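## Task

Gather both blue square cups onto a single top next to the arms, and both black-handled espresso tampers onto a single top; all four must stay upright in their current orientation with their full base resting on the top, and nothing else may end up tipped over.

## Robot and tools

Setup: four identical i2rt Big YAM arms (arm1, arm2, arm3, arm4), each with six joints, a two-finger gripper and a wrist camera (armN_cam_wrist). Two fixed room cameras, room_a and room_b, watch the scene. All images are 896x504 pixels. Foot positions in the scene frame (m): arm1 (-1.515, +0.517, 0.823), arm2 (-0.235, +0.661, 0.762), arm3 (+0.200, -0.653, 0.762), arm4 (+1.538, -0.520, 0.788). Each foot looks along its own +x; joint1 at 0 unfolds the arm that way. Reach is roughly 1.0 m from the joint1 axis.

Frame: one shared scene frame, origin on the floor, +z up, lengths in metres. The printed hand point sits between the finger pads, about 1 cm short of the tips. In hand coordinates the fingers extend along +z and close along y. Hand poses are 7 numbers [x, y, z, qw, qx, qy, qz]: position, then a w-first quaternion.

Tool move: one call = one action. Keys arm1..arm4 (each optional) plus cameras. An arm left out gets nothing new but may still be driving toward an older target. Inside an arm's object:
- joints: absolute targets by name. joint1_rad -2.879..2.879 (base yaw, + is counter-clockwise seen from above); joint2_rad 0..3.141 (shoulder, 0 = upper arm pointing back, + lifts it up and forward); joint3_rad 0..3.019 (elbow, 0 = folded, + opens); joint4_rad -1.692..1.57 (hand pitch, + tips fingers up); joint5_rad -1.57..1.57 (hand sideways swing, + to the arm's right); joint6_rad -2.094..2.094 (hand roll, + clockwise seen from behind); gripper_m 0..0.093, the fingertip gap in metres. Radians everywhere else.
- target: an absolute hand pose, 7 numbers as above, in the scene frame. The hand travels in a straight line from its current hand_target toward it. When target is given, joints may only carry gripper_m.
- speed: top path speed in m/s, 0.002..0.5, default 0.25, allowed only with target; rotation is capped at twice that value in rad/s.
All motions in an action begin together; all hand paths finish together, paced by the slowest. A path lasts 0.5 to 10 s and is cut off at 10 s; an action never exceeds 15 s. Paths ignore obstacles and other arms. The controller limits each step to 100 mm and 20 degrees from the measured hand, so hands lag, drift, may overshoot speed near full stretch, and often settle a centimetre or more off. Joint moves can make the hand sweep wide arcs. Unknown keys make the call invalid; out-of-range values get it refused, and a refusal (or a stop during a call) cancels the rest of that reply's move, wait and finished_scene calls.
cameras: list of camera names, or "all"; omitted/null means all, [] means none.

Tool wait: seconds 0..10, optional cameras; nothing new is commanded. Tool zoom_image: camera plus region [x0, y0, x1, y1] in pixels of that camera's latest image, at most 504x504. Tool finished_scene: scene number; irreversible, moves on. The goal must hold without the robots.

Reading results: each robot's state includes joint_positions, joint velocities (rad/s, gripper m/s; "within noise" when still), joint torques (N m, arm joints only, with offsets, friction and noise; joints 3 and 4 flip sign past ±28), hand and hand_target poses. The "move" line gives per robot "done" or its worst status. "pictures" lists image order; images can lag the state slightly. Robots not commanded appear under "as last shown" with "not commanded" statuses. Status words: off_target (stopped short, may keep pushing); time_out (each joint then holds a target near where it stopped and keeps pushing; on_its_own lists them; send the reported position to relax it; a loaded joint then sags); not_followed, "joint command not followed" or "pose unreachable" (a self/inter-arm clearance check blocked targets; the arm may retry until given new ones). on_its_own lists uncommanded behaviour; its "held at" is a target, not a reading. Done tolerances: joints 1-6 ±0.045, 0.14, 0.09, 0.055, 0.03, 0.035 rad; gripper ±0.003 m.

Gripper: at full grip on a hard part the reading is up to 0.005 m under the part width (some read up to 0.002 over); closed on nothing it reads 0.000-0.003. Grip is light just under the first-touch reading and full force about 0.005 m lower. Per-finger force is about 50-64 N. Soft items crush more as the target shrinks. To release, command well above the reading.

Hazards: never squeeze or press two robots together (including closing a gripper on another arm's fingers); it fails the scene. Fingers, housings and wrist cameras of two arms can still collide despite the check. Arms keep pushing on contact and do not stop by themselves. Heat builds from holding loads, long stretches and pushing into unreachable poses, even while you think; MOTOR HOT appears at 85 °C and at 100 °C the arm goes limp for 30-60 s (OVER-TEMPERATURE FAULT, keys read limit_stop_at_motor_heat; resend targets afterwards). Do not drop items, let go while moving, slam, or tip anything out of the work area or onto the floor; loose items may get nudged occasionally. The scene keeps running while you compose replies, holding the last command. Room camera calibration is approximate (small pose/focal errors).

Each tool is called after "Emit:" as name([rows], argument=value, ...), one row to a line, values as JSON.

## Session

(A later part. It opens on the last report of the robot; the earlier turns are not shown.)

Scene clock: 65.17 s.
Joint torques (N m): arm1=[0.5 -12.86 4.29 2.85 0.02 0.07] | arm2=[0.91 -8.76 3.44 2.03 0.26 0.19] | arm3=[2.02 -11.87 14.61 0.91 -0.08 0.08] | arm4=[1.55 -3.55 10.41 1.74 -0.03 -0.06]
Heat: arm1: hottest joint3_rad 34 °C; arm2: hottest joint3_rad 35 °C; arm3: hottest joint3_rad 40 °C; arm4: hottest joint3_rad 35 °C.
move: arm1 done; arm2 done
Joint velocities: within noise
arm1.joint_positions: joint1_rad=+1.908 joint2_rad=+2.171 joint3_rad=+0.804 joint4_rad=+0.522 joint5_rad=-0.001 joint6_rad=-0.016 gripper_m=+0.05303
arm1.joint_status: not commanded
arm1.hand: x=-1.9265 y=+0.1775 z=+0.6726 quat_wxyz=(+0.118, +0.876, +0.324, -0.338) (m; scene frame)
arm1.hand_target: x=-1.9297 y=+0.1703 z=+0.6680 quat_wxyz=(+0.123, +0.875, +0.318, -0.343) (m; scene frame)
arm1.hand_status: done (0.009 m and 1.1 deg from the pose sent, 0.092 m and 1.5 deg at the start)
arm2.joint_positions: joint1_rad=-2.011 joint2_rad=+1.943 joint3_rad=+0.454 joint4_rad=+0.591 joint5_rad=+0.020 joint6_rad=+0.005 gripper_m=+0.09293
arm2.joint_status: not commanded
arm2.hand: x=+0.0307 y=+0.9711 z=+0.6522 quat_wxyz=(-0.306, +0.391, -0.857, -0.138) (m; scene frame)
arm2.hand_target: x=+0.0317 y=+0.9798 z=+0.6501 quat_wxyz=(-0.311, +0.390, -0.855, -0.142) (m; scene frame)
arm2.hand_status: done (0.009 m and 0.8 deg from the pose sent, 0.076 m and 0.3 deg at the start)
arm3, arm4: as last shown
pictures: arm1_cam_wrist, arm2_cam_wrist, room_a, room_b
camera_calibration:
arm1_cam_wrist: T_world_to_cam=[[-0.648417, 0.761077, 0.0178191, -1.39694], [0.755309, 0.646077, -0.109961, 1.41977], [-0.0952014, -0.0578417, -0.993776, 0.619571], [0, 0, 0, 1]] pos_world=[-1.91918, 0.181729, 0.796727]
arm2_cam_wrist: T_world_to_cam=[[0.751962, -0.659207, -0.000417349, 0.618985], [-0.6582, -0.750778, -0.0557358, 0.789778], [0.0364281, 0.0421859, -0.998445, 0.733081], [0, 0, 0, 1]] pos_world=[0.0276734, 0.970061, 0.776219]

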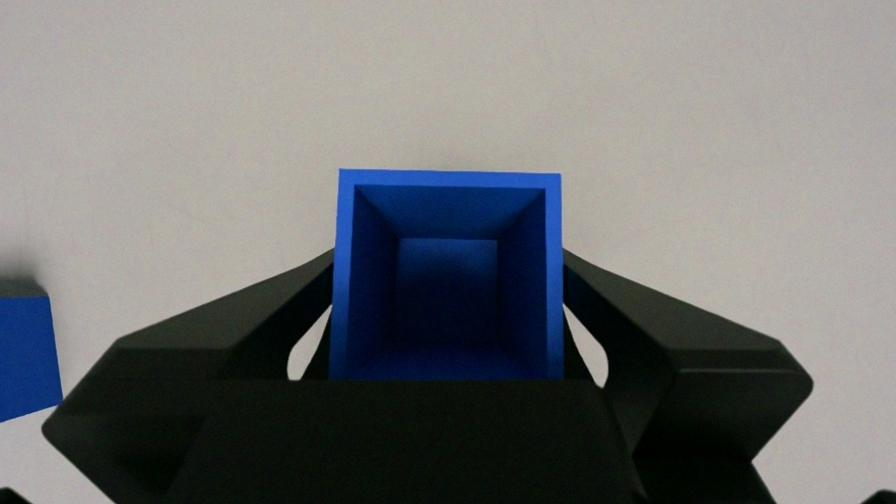

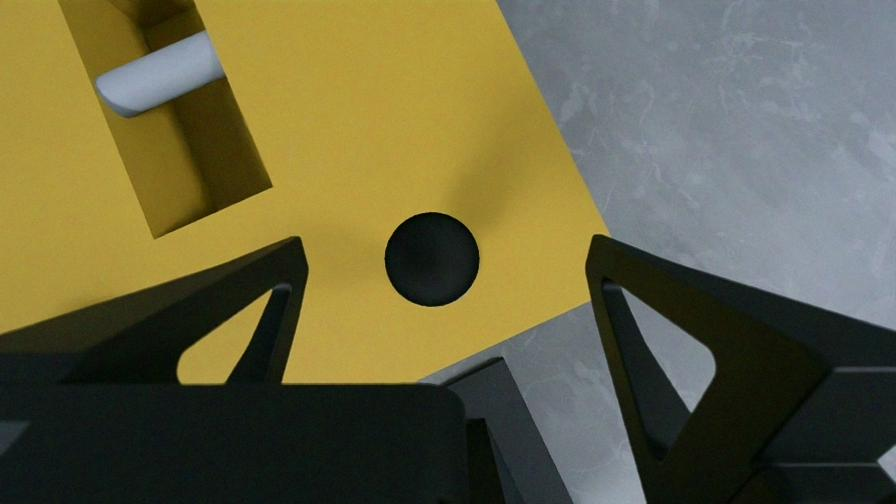

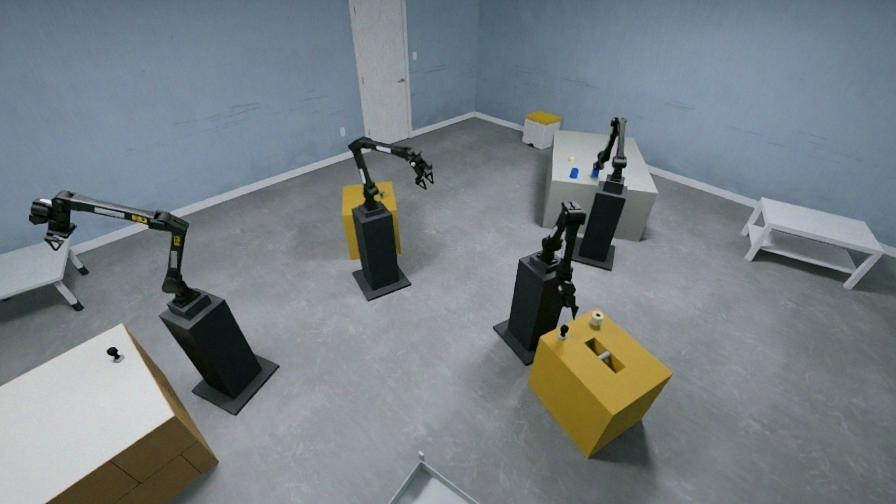

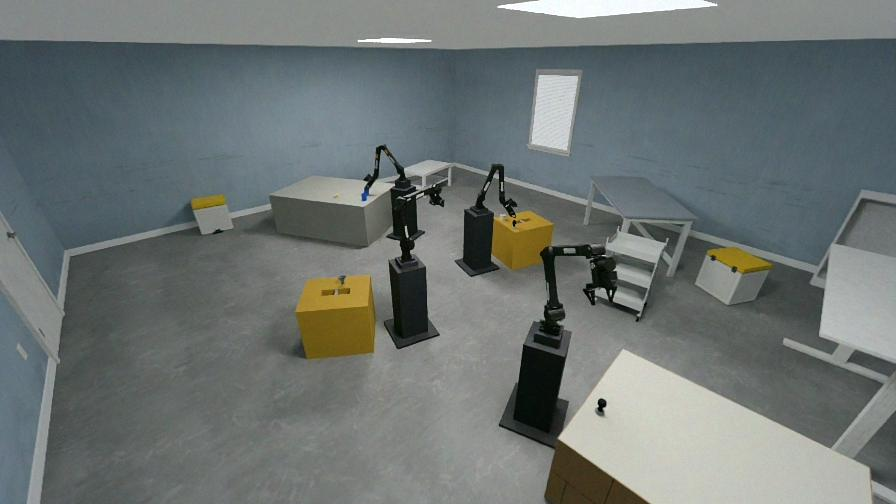

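Emit:
move(arm1={"target":[-1.93,0.17,0.655,0.123,0.875,0.318,-0.343],"speed":0.06}, arm2={"target":[0.027,0.990,0.567,0.311,-0.390,0.855,0.142],"speed":0.15}, cameras=["arm1_cam_wrist","arm2_cam_wrist","room_b","room_a"])

Emit:
zoom_image(camera="room_b", region=[340, 160, 400, 220])

Emit:
zoom_image(camera="room_a", region=[560, 140, 640, 200])

Emit:
zoom_image(camera="room_a", region=[540, 300, 610, 360])

Scene clock: 67.47 s.
Joint torques (N m): arm1=[0.09 -13.27 4.07 2.93 0.02 0.12] | arm2=[0.79 -10.11 1.05 2.07 0.28 0.18] | arm3=[2.02 -11.87 14.6 0.91 -0.08 0.08] | arm4=[1.55 -3.55 10.43 1.76 -0.01 -0.06]
Heat: arm1: hottest joint3_rad 34 °C; arm2: hottest joint3_rad 35 °C; arm3: hottest joint3_rad 41 °C; arm4: hottest joint3_rad 36 °C.
move: arm1 done; arm2 done
Joint velocities: within noise
arm1.joint_positions: joint1_rad=+1.908 joint2_rad=+2.207 joint3_rad=+0.816 joint4_rad=+0.549 joint5_rad=-0.001 joint6_rad=-0.015 gripper_m=+0.05303
arm1.joint_status: not commanded
arm1.hand: x=-1.9277 y=+0.1766 z=+0.6618 quat_wxyz=(+0.118, +0.875, +0.323, -0.339) (m; scene frame)
arm1.hand_target: x=-1.9297 y=+0.1702 z=+0.6552 quat_wxyz=(+0.123, +0.875, +0.318, -0.343) (m; scene frame)
arm1.hand_status: done (0.010 m and 0.9 deg from the pose sent, 0.020 m and 1.1 deg at the start)
arm2.joint_positions: joint1_rad=-1.981 joint2_rad=+2.281 joint3_rad=+0.561 joint4_rad=+0.831 joint5_rad=+0.040 joint6_rad=+0.029 gripper_m=+0.09293
arm2.joint_status: not commanded
arm2.hand: x=+0.0309 y=+0.9869 z=+0.5717 quat_wxyz=(-0.311, +0.390, -0.856, -0.139) (m; scene frame)
arm2.hand_target: x=+0.0270 y=+0.9900 z=+0.5672 quat_wxyz=(-0.311, +0.390, -0.855, -0.142) (m; scene frame)
arm2.hand_status: done (0.007 m and 0.3 deg from the pose sent, 0.087 m and 0.8 deg at the start)
arm3, arm4: as last shown
pictures: arm1_cam_wrist, arm2_cam_wrist, room_a, room_b
camera_calibration:
arm1_cam_wrist: T_world_to_cam=[[-0.648142, 0.761315, 0.0176208, -1.39624], [0.755187, 0.645559, -0.113781, 1.42236], [-0.0979984, -0.0604392, -0.99335, 0.603399], [0, 0, 0, 1]] pos_world=[-1.91998, 0.18123, 0.785826]
arm2_cam_wrist: T_world_to_cam=[[0.751573, -0.65965, -0.000420604, 0.629609], [-0.658232, -0.749915, -0.0660098, 0.802302], [0.043228, 0.049888, -0.997819, 0.643893], [0, 0, 0, 1]] pos_world=[0.0270702, 0.984858, 0.695713]

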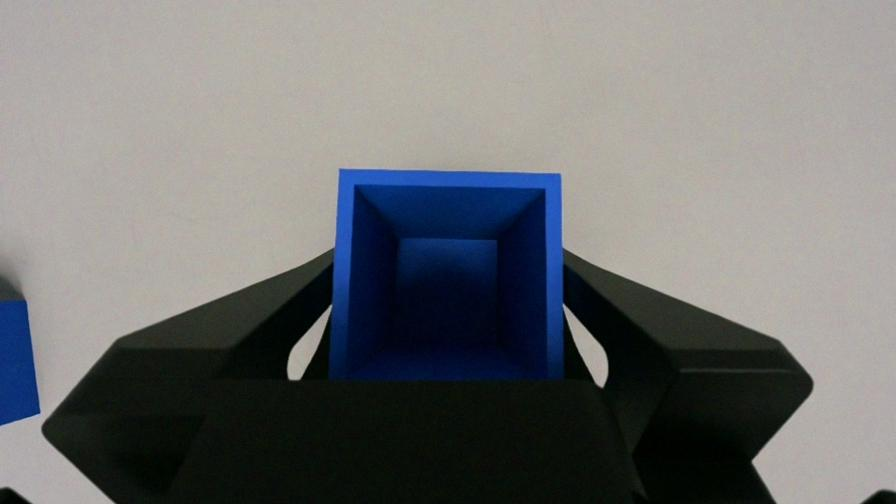

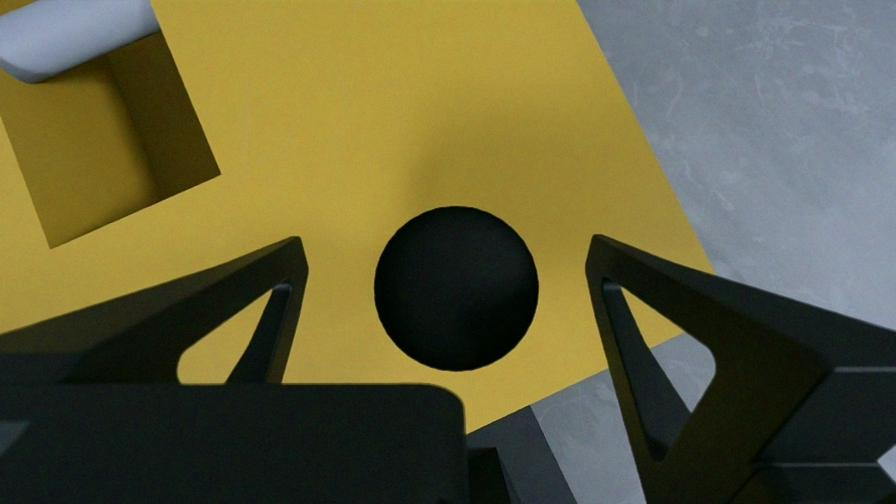

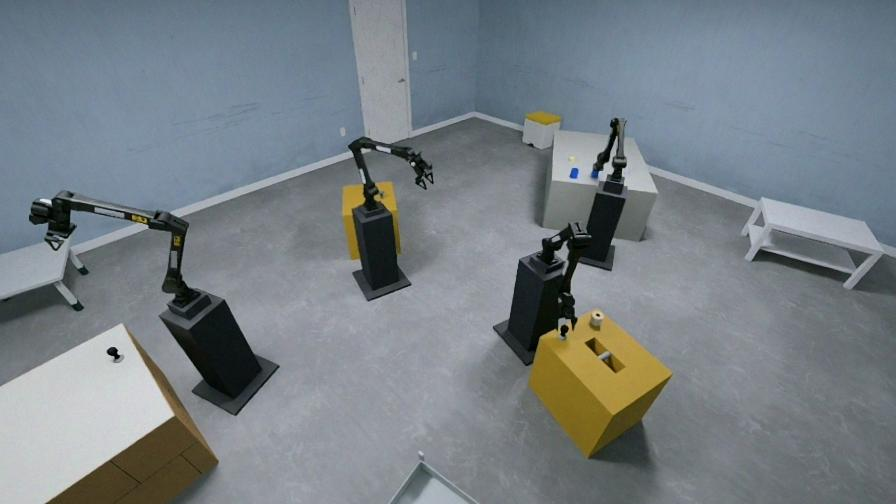

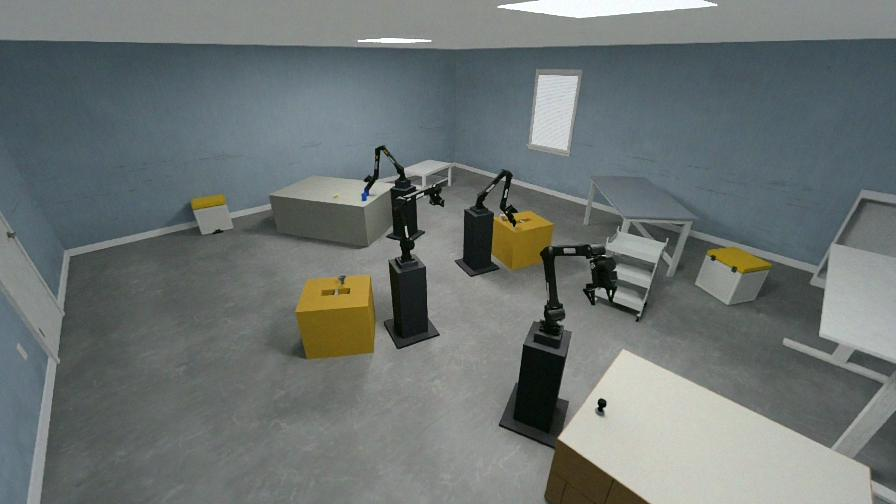

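Scaled by 8.400 from the camera's 896x504 image, which has a finer 1280x720 frame.

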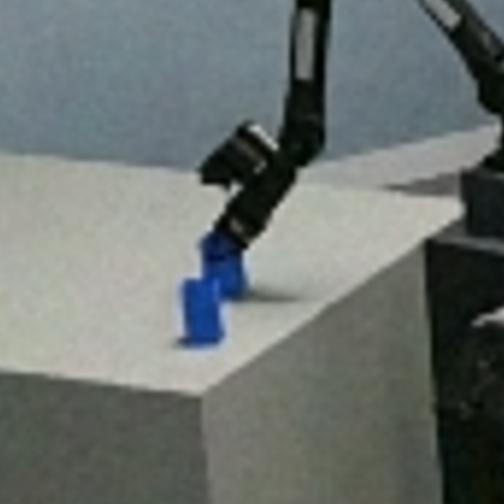

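Scaled by 6.300 from the camera's 896x504 image, which has a finer 1280x720 frame.

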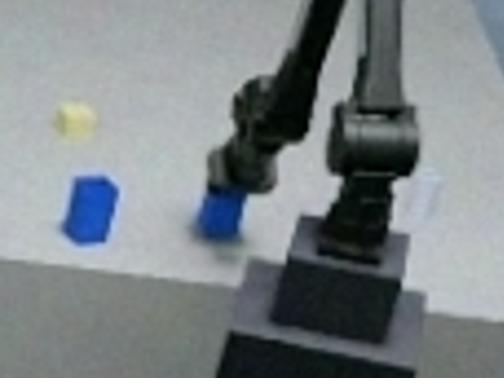

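Scaled by 7.200 from the camera's 896x504 image, which has a finer 1280x720 frame.

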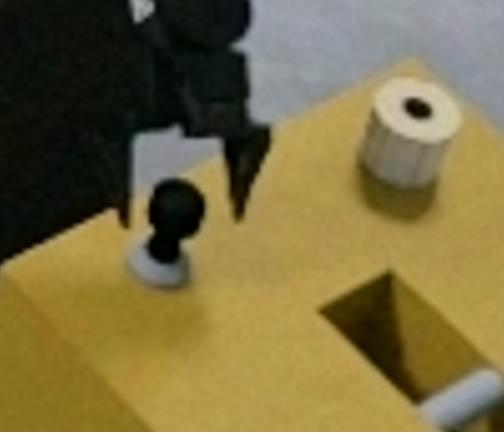

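Emit:
move(arm2={"joints":{"gripper_m":0.037}}, arm1={"target":[-1.93,0.17,0.645,0.123,0.875,0.318,-0.343],"speed":0.05}, cameras=["arm1_cam_wrist","arm2_cam_wrist","room_b","room_a"])

Emit:
zoom_image(camera="room_a", region=[560, 140, 640, 200])

Emit:
zoom_image(camera="room_b", region=[340, 160, 400, 220])

Emit:
zoom_image(camera="room_a", region=[540, 300, 610, 360])

Scene clock: 69.03 s.
Joint torques (N m): arm1=[0.09 -12.45 3.77 3.04 0.07 0.07] | arm2=[0.85 -9.7 0.98 2.15 -0.04 0.15] | arm3=[2.02 -11.87 14.6 0.91 -0.08 0.08] | arm4=[1.44 -3.66 10.36 1.73 -0.01 -0.06]
Heat: arm1: hottest joint3_rad 34 °C; arm2: hottest joint3_rad 35 °C; arm3: hottest joint3_rad 41 °C; arm4: hottest joint3_rad 36 °C.
move: arm1 off_target; arm2 off_target
Joint velocities: within noise
arm1.joint_positions: joint1_rad=+1.908 joint2_rad=+2.230 joint3_rad=+0.826 joint4_rad=+0.571 joint5_rad=-0.001 joint6_rad=-0.013 gripper_m=+0.05303
arm1.joint_status: not commanded
arm1.hand: x=-1.9297 y=+0.1749 z=+0.6556 quat_wxyz=(+0.120, +0.874, +0.322, -0.343) (m; scene frame)
arm1.hand_target: x=-1.9297 y=+0.1703 z=+0.6453 quat_wxyz=(+0.123, +0.875, +0.318, -0.343) (m; scene frame)
arm1.hand_status: off_target (0.012 m and 0.6 deg from the pose sent, 0.018 m and 0.9 deg at the start)
arm2.joint_positions: joint1_rad=-1.981 joint2_rad=+2.281 joint3_rad=+0.561 joint4_rad=+0.832 joint5_rad=+0.046 joint6_rad=+0.030 gripper_m=+0.04574
arm2.joint_status: gripper_m off_target (ended at +0.04577, target +0.03700)
arm2.hand: x=+0.0318 y=+0.9864 z=+0.5719 quat_wxyz=(-0.312, +0.388, -0.856, -0.137) (m; scene frame)
arm2.hand_target: x=+0.0270 y=+0.9900 z=+0.5671 quat_wxyz=(-0.311, +0.390, -0.855, -0.142) (m; scene frame)
arm2.hand_status: not commanded
arm3, arm4: as last shown
pictures: arm1_cam_wrist, arm2_cam_wrist, room_a, room_b
camera_calibration:
arm1_cam_wrist: T_world_to_cam=[[-0.647002, 0.762311, 0.0164206, -1.39334], [0.755404, 0.643771, -0.122164, 1.43048], [-0.103698, -0.0666365, -0.992374, 0.586364], [0, 0, 0, 1]] pos_world=[-1.92128, 0.180335, 0.779525]
arm2_cam_wrist: T_world_to_cam=[[0.748607, -0.663003, 0.00375528, 0.629517], [-0.661315, -0.747081, -0.0673242, 0.800634], [0.0474417, 0.0479159, -0.997724, 0.645839], [0, 0, 0, 1]] pos_world=[0.0275702, 0.984565, 0.695907]

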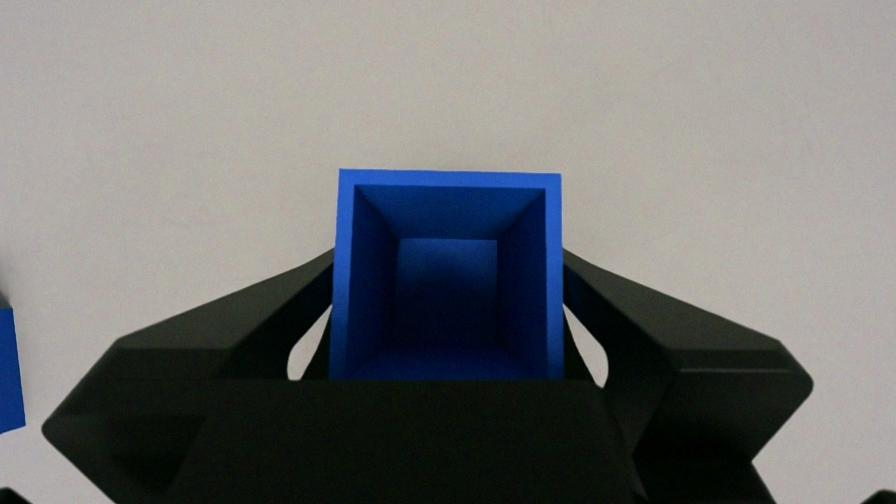

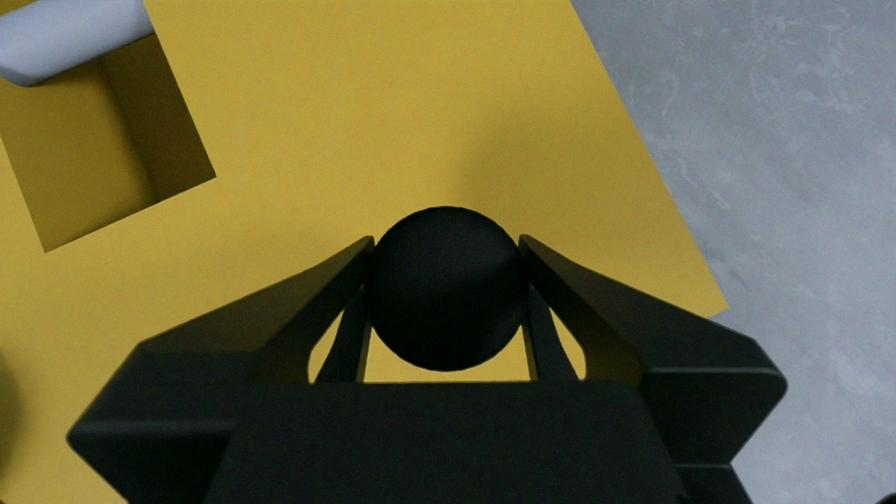

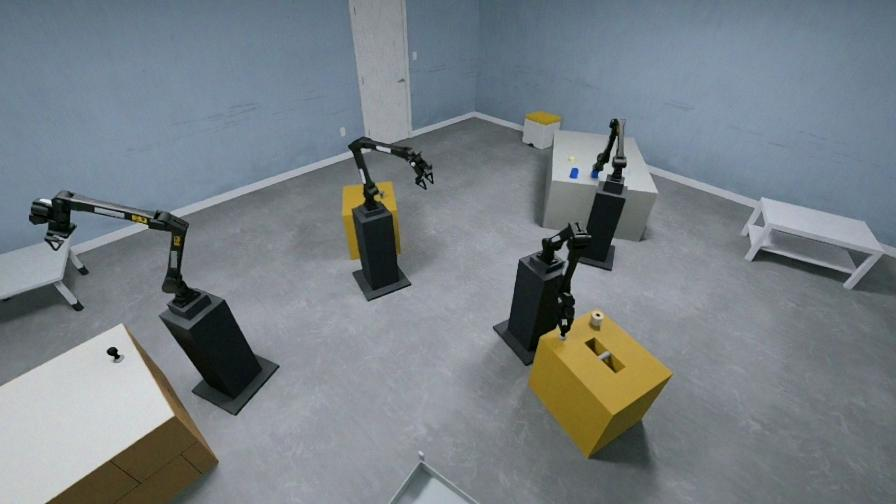

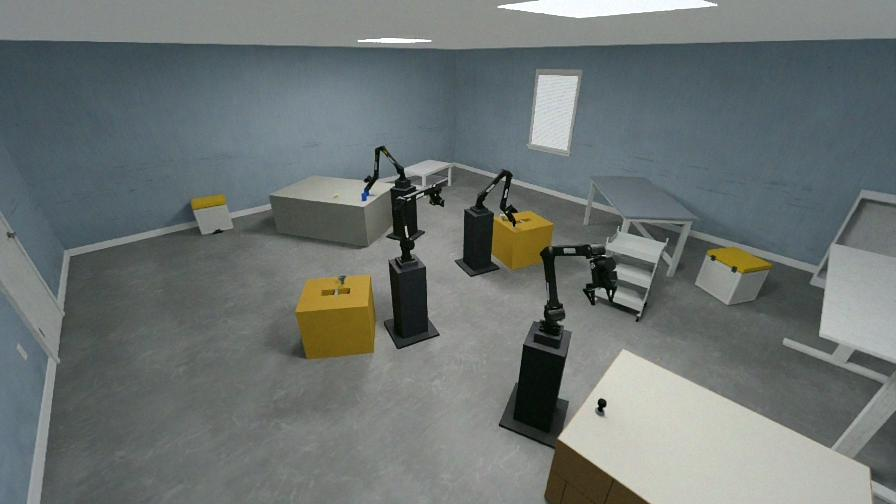

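Scaled by 6.300 from the camera's 896x504 image, which has a finer 1280x720 frame.

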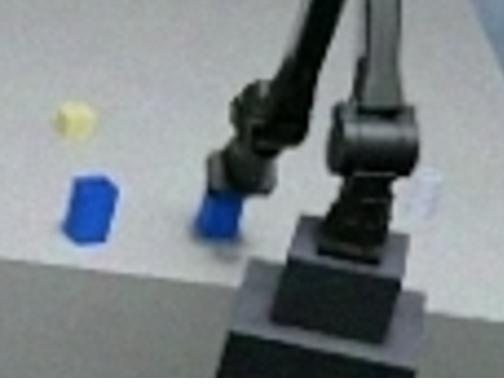

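Scaled by 8.400 from the camera's 896x504 image, which has a finer 1280x720 frame.

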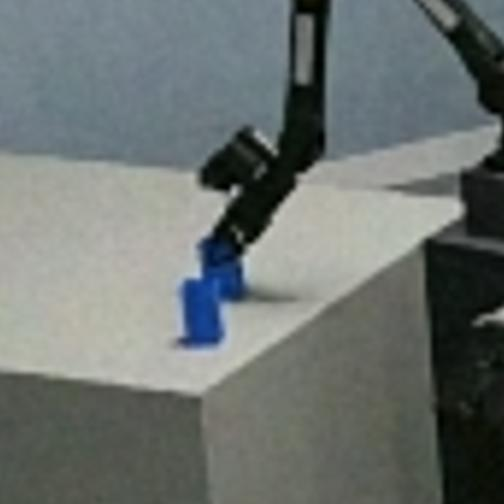

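Scaled by 7.200 from the camera's 896x504 image, which has a finer 1280x720 frame.

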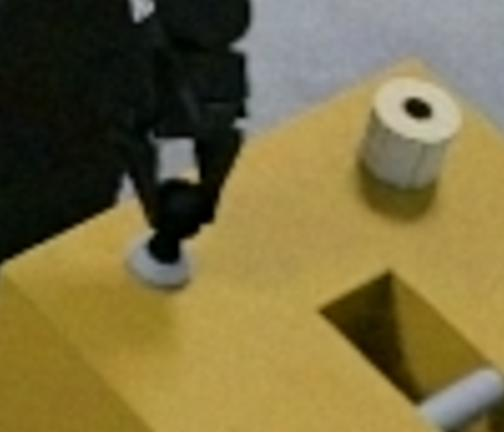

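Emit:
move(arm2={"target":[0.027,0.985,0.66,0.311,-0.390,0.855,0.142],"speed":0.15}, arm1={"target":[-1.93,0.17,0.636,0.123,0.875,0.318,-0.343],"speed":0.05}, cameras=["arm1_cam_wrist","arm2_cam_wrist","room_b","room_a"])

Emit:
zoom_image(camera="room_a", region=[560, 140, 640, 200])

Emit:
zoom_image(camera="room_b", region=[340, 160, 400, 220])

Emit:
zoom_image(camera="room_a", region=[540, 290, 610, 350])

Scene clock: 71.23 s.
Joint torques (N m): arm1=[0.56 -11.28 3.93 2.82 0.05 0.02] | arm2=[0.62 -11.58 2.59 1.44 -0.03 0.1] | arm3=[2.08 -11.81 14.6 0.92 -0.08 0.08] | arm4=[1.55 -3.55 10.4 1.74 -0.03 -0.07]
Heat: arm1: hottest joint3_rad 34 °C; arm2: hottest joint3_rad 34 °C; arm3: hottest joint3_rad 41 °C; arm4: hottest joint3_rad 36 °C.
move: arm1 off_target; arm2 off_target
Joint velocities: within noise
arm1.joint_positions: joint1_rad=+1.908 joint2_rad=+2.241 joint3_rad=+0.831 joint4_rad=+0.593 joint5_rad=-0.001 joint6_rad=-0.012 gripper_m=+0.05303
arm1.joint_status: not commanded
arm1.hand: x=-1.9326 y=+0.1725 z=+0.6551 quat_wxyz=(+0.123, +0.872, +0.320, -0.350) (m; scene frame)
arm1.hand_target: x=-1.9294 y=+0.1706 z=+0.6367 quat_wxyz=(+0.123, +0.875, +0.318, -0.343) (m; scene frame)
arm1.hand_status: off_target (0.019 m and 1.0 deg from the pose sent, 0.020 m and 0.6 deg at the start)
arm2.joint_positions: joint1_rad=-1.981 joint2_rad=+1.952 joint3_rad=+0.463 joint4_rad=+0.567 joint5_rad=+0.043 joint6_rad=+0.030 gripper_m=+0.04574
arm2.joint_status: not commanded
arm2.hand: x=+0.0228 y=+0.9749 z=+0.6467 quat_wxyz=(-0.297, +0.392, -0.861, -0.131) (m; scene frame)
arm2.hand_target: x=+0.0269 y=+0.9850 z=+0.6598 quat_wxyz=(-0.311, +0.390, -0.855, -0.142) (m; scene frame)
arm2.hand_status: off_target (0.017 m and 2.2 deg from the pose sent, 0.088 m and 0.6 deg at the start)
arm3: as last shown
arm4.joint_positions: joint1_rad=+0.697 joint2_rad=+1.104 joint3_rad=+1.588 joint4_rad=-1.507 joint5_rad=+0.000 joint6_rad=+0.008 gripper_m=+0.09396
arm4.joint_status: not commanded
arm4.hand: x=+1.8708 y=-0.6911 z=+1.2586 quat_wxyz=(-0.267, -0.231, -0.933, +0.066) (m; scene frame)
arm4.hand_target: x=+1.8734 y=-0.6867 z=+1.2662 quat_wxyz=(-0.277, -0.220, -0.933, +0.068) (m; scene frame)
arm4.hand_status: not commanded
pictures: arm1_cam_wrist, arm2_cam_wrist, room_a, room_b
camera_calibration:
arm1_cam_wrist: T_world_to_cam=[[-0.645993, 0.763185, 0.0155423, -1.39101], [0.754495, 0.641463, -0.138785, 1.44371], [-0.115888, -0.0779274, -0.990201, 0.562451], [0, 0, 0, 1]] pos_world=[-1.92267, 0.179342, 0.778924]
arm2_cam_wrist: T_world_to_cam=[[0.750329, -0.661057, 0.00300567, 0.627005], [-0.660663, -0.750024, -0.0314294, 0.770721], [0.023031, 0.0215967, -0.999501, 0.748762], [0, 0, 0, 1]] pos_world=[0.0214816, 0.976375, 0.770727]

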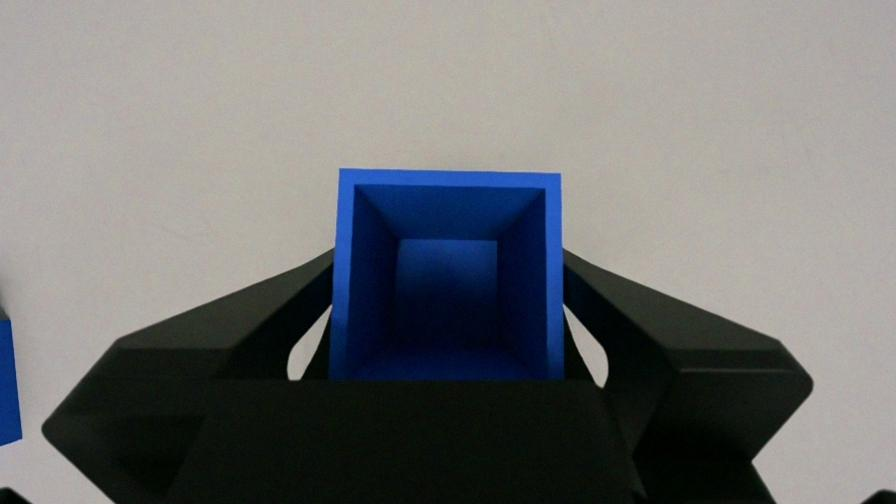

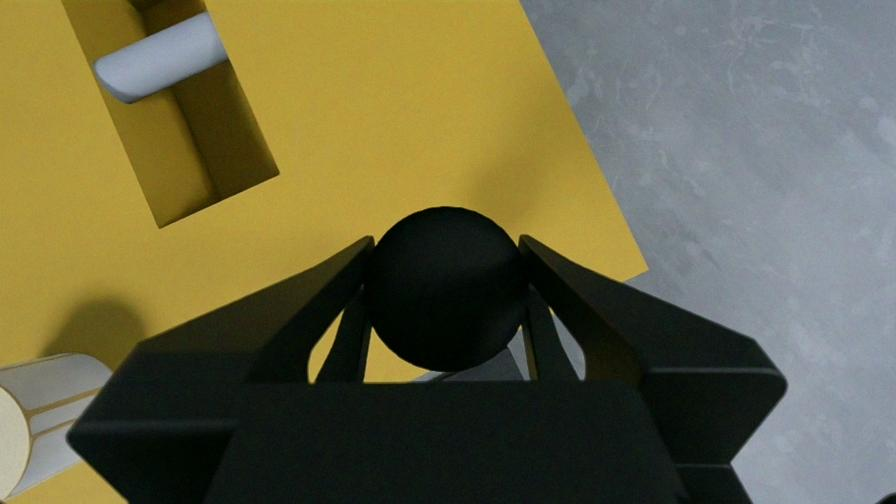

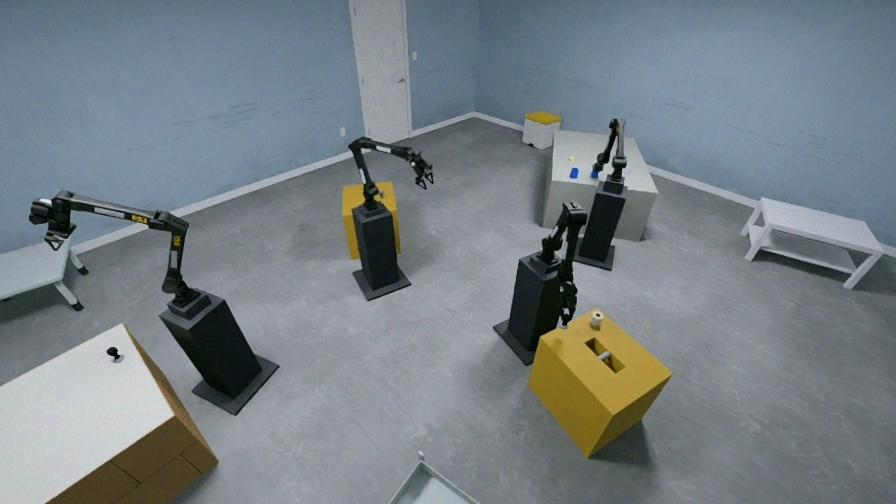

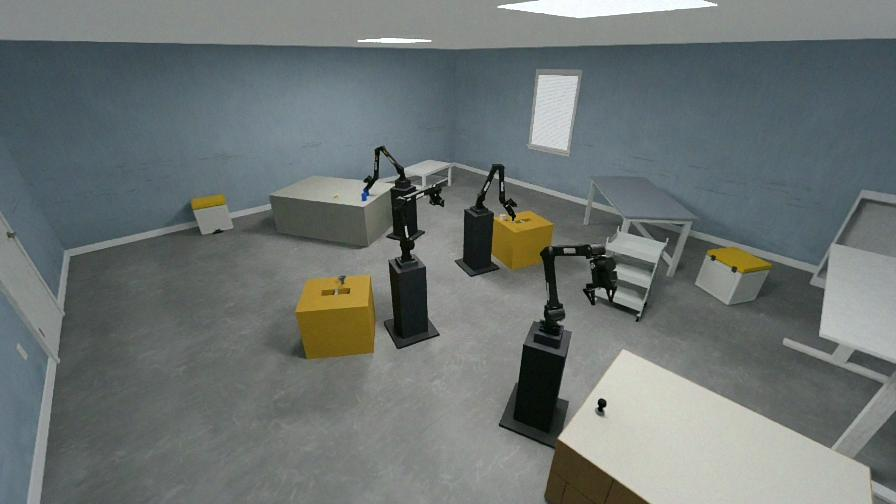

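Scaled by 6.300 from the camera's 896x504 image, which has a finer 1280x720 frame.

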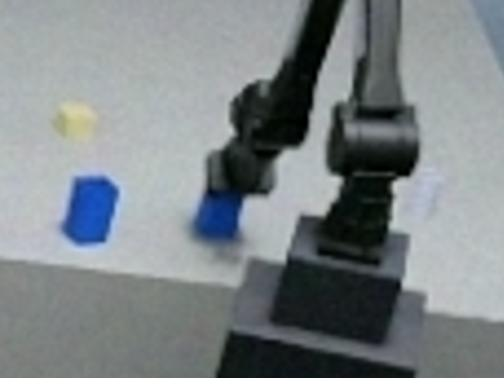

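Scaled by 8.400 from the camera's 896x504 image, which has a finer 1280x720 frame.

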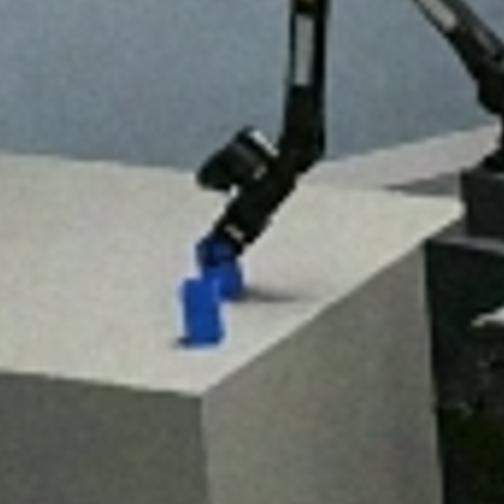

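Scaled by 7.200 from the camera's 896x504 image, which has a finer 1280x720 frame.

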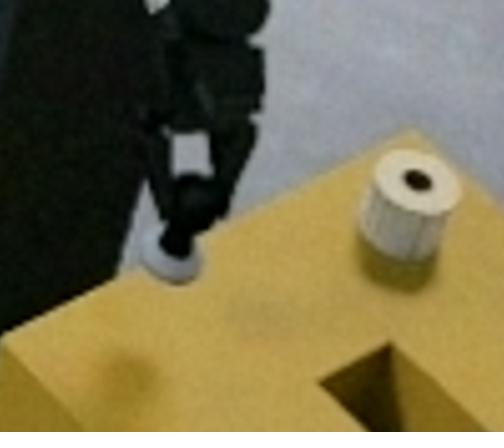

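Emit:
move(arm1={"target":[-1.93,0.17,0.646,0.123,0.875,0.318,-0.343],"speed":0.05}, arm2={"target":[0.02,0.95,0.85,0.311,-0.390,0.855,0.142],"speed":0.25}, arm3={"joints":{"joint1_rad":2.14,"joint2_rad":1.5,"joint3_rad":0.51,"joint4_rad":0.99,"joint5_rad":0,"joint6_rad":0}}, cameras=["arm3_cam_wrist"])

Emit:
move(arm1={"joints":{"gripper_m":0.093}}, arm2={"joints":{"joint1_rad":2.142,"joint2_rad":1.6,"joint3_rad":1.268,"joint4_rad":-0.556,"joint5_rad":0.045,"joint6_rad":0.03}}, cameras=["arm1_cam_wrist","arm3_cam_wrist","arm2_cam_wrist","room_a","room_b"])

Emit:
zoom_image(camera="room_a", region=[400, 150, 540, 250])

Scene clock: 76.63 s.
Joint torques (N m): arm1=[0.73 -13.74 3.48 1.81 0.1 0.09] | arm2=[-1.44 -7.06 11.96 1.26 -0.05 -0.02] | arm3=[2.02 -10.93 5.72 3.06 -0.04 0.07] | arm4=[1.44 -3.49 10.45 1.68 -0.02 -0.06]
Heat: arm1: hottest joint2_rad 33 °C; arm2: hottest joint3_rad 34 °C; arm3: hottest joint3_rad 41 °C; arm4: hottest joint3_rad 36 °C.
move: arm1 done; arm2 off_target; arm3 done
Joint velocities: within noise
arm1.joint_positions: joint1_rad=+1.908 joint2_rad=+2.241 joint3_rad=+0.831 joint4_rad=+0.593 joint5_rad=-0.001 joint6_rad=-0.012 gripper_m=+0.05303
arm1.joint_status: not commanded
arm1.hand: x=-1.9326 y=+0.1725 z=+0.6552 quat_wxyz=(+0.123, +0.871, +0.320, -0.350) (m; scene frame)
arm1.hand_target: x=-1.9299 y=+0.1701 z=+0.6463 quat_wxyz=(+0.123, +0.875, +0.318, -0.343) (m; scene frame)
arm1.hand_status: done (0.010 m and 1.0 deg from the pose sent, 0.010 m and 1.0 deg at the start)
arm2.joint_positions: joint1_rad=-2.013 joint2_rad=+1.159 joint3_rad=+0.428 joint4_rad=-0.248 joint5_rad=+0.012 joint6_rad=+0.003 gripper_m=+0.04574
arm2.joint_status: not commanded
arm2.hand: x=-0.0044 y=+0.9287 z=+0.8121 quat_wxyz=(-0.271, +0.398, -0.868, -0.125) (m; scene frame)
arm2.hand_target: x=+0.0184 y=+0.9482 z=+0.8505 quat_wxyz=(-0.311, +0.390, -0.855, -0.142) (m; scene frame)
arm2.hand_status: off_target (0.050 m and 5.3 deg from the pose sent, 0.205 m and 2.2 deg at the start)
arm3.joint_positions: joint1_rad=+2.137 joint2_rad=+1.514 joint3_rad=+0.516 joint4_rad=+0.966 joint5_rad=+0.001 joint6_rad=-0.008 gripper_m=+0.09290
arm3.joint_status: all done
arm3.hand: x=+0.0388 y=-0.1584 z=+0.9487 quat_wxyz=(-0.413, +0.581, -0.418, -0.563) (m; scene frame)
arm3.hand_target: x=+0.0378 y=-0.1617 z=+0.9586 quat_wxyz=(-0.416, +0.571, -0.413, -0.574) (m; scene frame)
arm3.hand_status: not commanded
arm4: as last shown
pictures: arm3_cam_wrist
camera_calibration:
arm3_cam_wrist: T_world_to_cam=[[0.957079, 0.289819, 0.00228348, 0.00532766], [0.174613, -0.570305, -0.80266, 0.669741], [-0.231324, 0.768607, -0.596433, 0.815982], [0, 0, 0, 1]] pos_world=[0.0667118, -0.246757, 1.02424]

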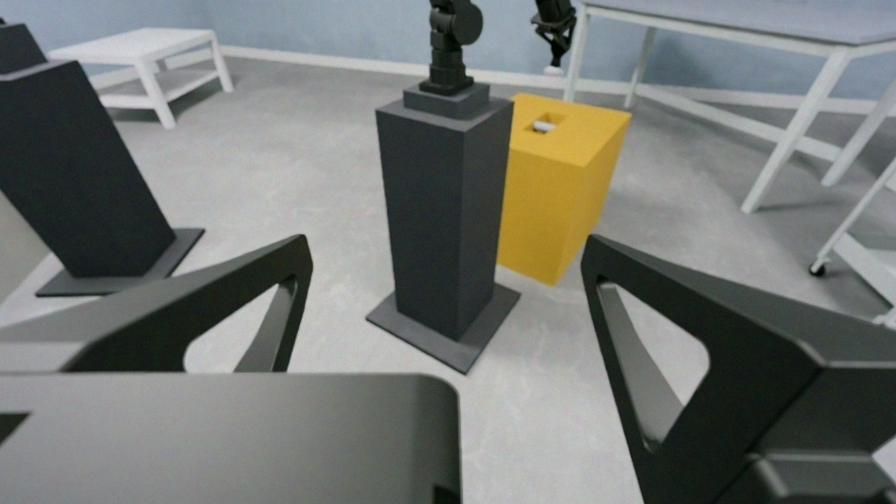

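Scene clock: 79.60 s.
Joint torques (N m): arm1=[0.67 -13.27 3.51 1.74 0.11 0.07] | arm2=[-0.38 -15.97 10.09 1.28 0.2 0.14] | arm3=[2.02 -10.93 5.71 3.07 -0.04 0.07] | arm4=[1.44 -3.31 10.45 1.74 -0.03 -0.06]
Heat: arm1: hottest joint2_rad 33 °C; arm2: hottest joint3_rad 35 °C; arm3: hottest joint3_rad 41 °C; arm4: hottest joint3_rad 36 °C.
move: arm1 done; arm2 done
Joint velocities: within noise
arm1.joint_positions: joint1_rad=+1.908 joint2_rad=+2.241 joint3_rad=+0.831 joint4_rad=+0.593 joint5_rad=-0.001 joint6_rad=-0.012 gripper_m=+0.09294
arm1.joint_status: all done
arm1.hand: x=-1.9326 y=+0.1725 z=+0.6552 quat_wxyz=(+0.123, +0.871, +0.320, -0.350) (m; scene frame)
arm1.hand_target: x=-1.9299 y=+0.1701 z=+0.6463 quat_wxyz=(+0.123, +0.875, +0.318, -0.343) (m; scene frame)
arm1.hand_status: not commanded
arm2.joint_positions: joint1_rad=+2.145 joint2_rad=+1.636 joint3_rad=+1.250 joint4_rad=-0.558 joint5_rad=+0.043 joint6_rad=+0.022 gripper_m=+0.04576
arm2.joint_status: all done
arm2.hand: x=-0.0531 y=+0.0735 z=+0.9138 quat_wxyz=(+0.235, +0.574, +0.761, -0.189) (m; scene frame)
arm2.hand_target: x=-0.0538 y=+0.0678 z=+0.9450 quat_wxyz=(+0.257, +0.574, +0.750, -0.204) (m; scene frame)
arm2.hand_status: not commanded
arm3, arm4: as last shown
arm3.hand_target: x=+0.0378 y=-0.1617 z=+0.9586 quat_wxyz=(-0.416, +0.572, -0.413, -0.574) (m; scene frame)
pictures: arm1_cam_wrist, arm2_cam_wrist, arm3_cam_wrist, room_a, room_b
camera_calibration:
arm1_cam_wrist: T_world_to_cam=[[-0.646032, 0.763151, 0.0155925, -1.39112], [0.754415, 0.641479, -0.139149, 1.44385], [-0.116194, -0.0781314, -0.990149, 0.561959], [0, 0, 0, 1]] pos_world=[-1.92267, 0.179342, 0.779024]
arm2_cam_wrist: T_world_to_cam=[[-0.963886, -0.265984, 0.0133056, -0.0422307], [-0.265764, 0.963902, 0.0162068, -0.0956229], [-0.017136, 0.0120854, -0.99978, 1.03585], [0, 0, 0, 1]] pos_world=[-0.0483683, 0.0684197, 1.03774]
arm3_cam_wrist: T_world_to_cam=[[0.957079, 0.289819, 0.00228348, 0.00532766], [0.174613, -0.570305, -0.80266, 0.669741], [-0.231324, 0.768607, -0.596433, 0.815982], [0, 0, 0, 1]] pos_world=[0.0667118, -0.246757, 1.02424]

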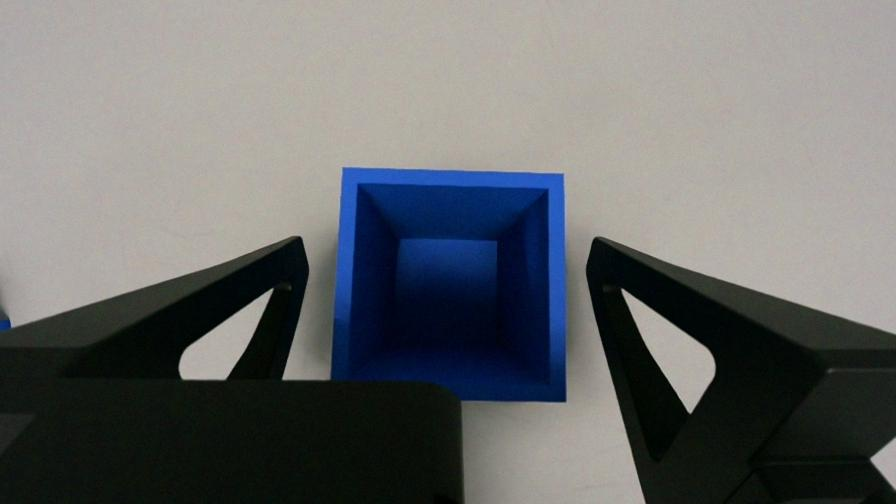

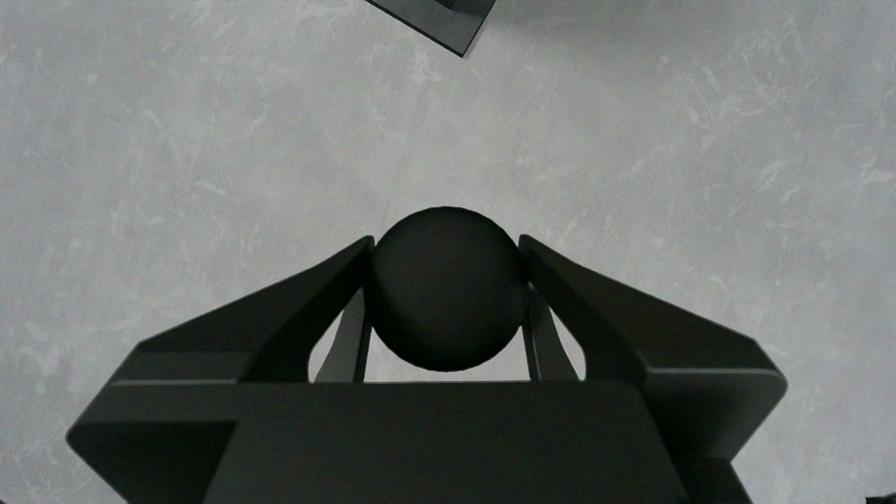

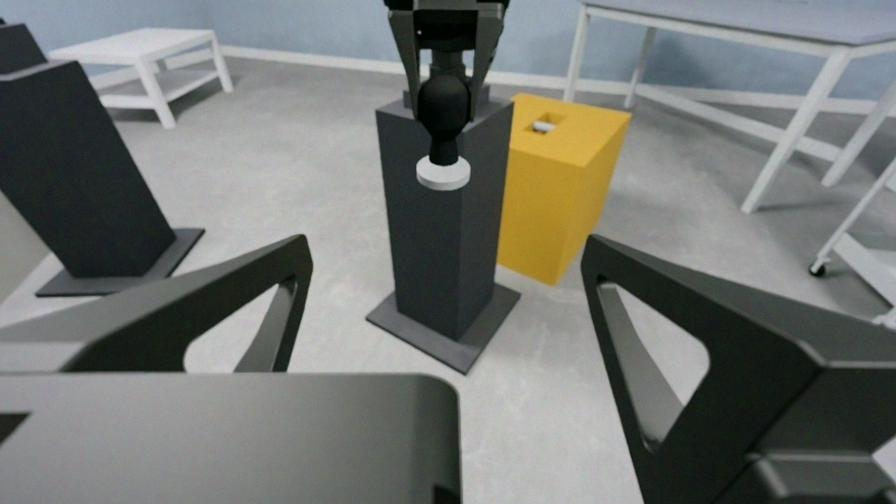

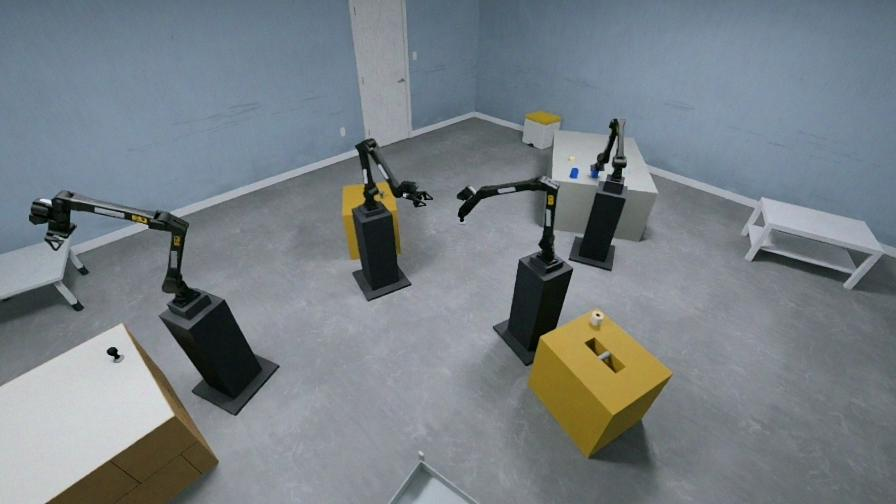

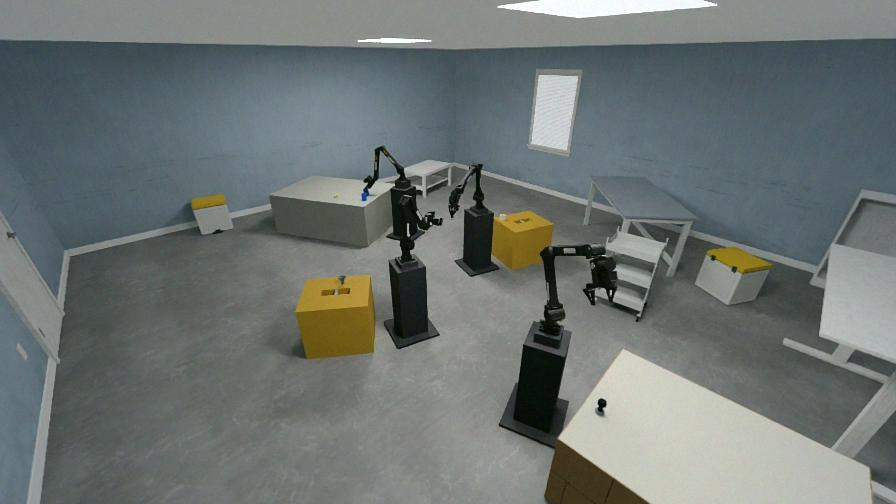

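Scaled by 3.600 from the camera's 896x504 image, which has a finer 1280x720 frame.

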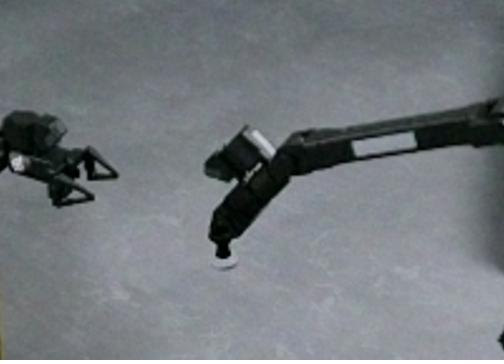

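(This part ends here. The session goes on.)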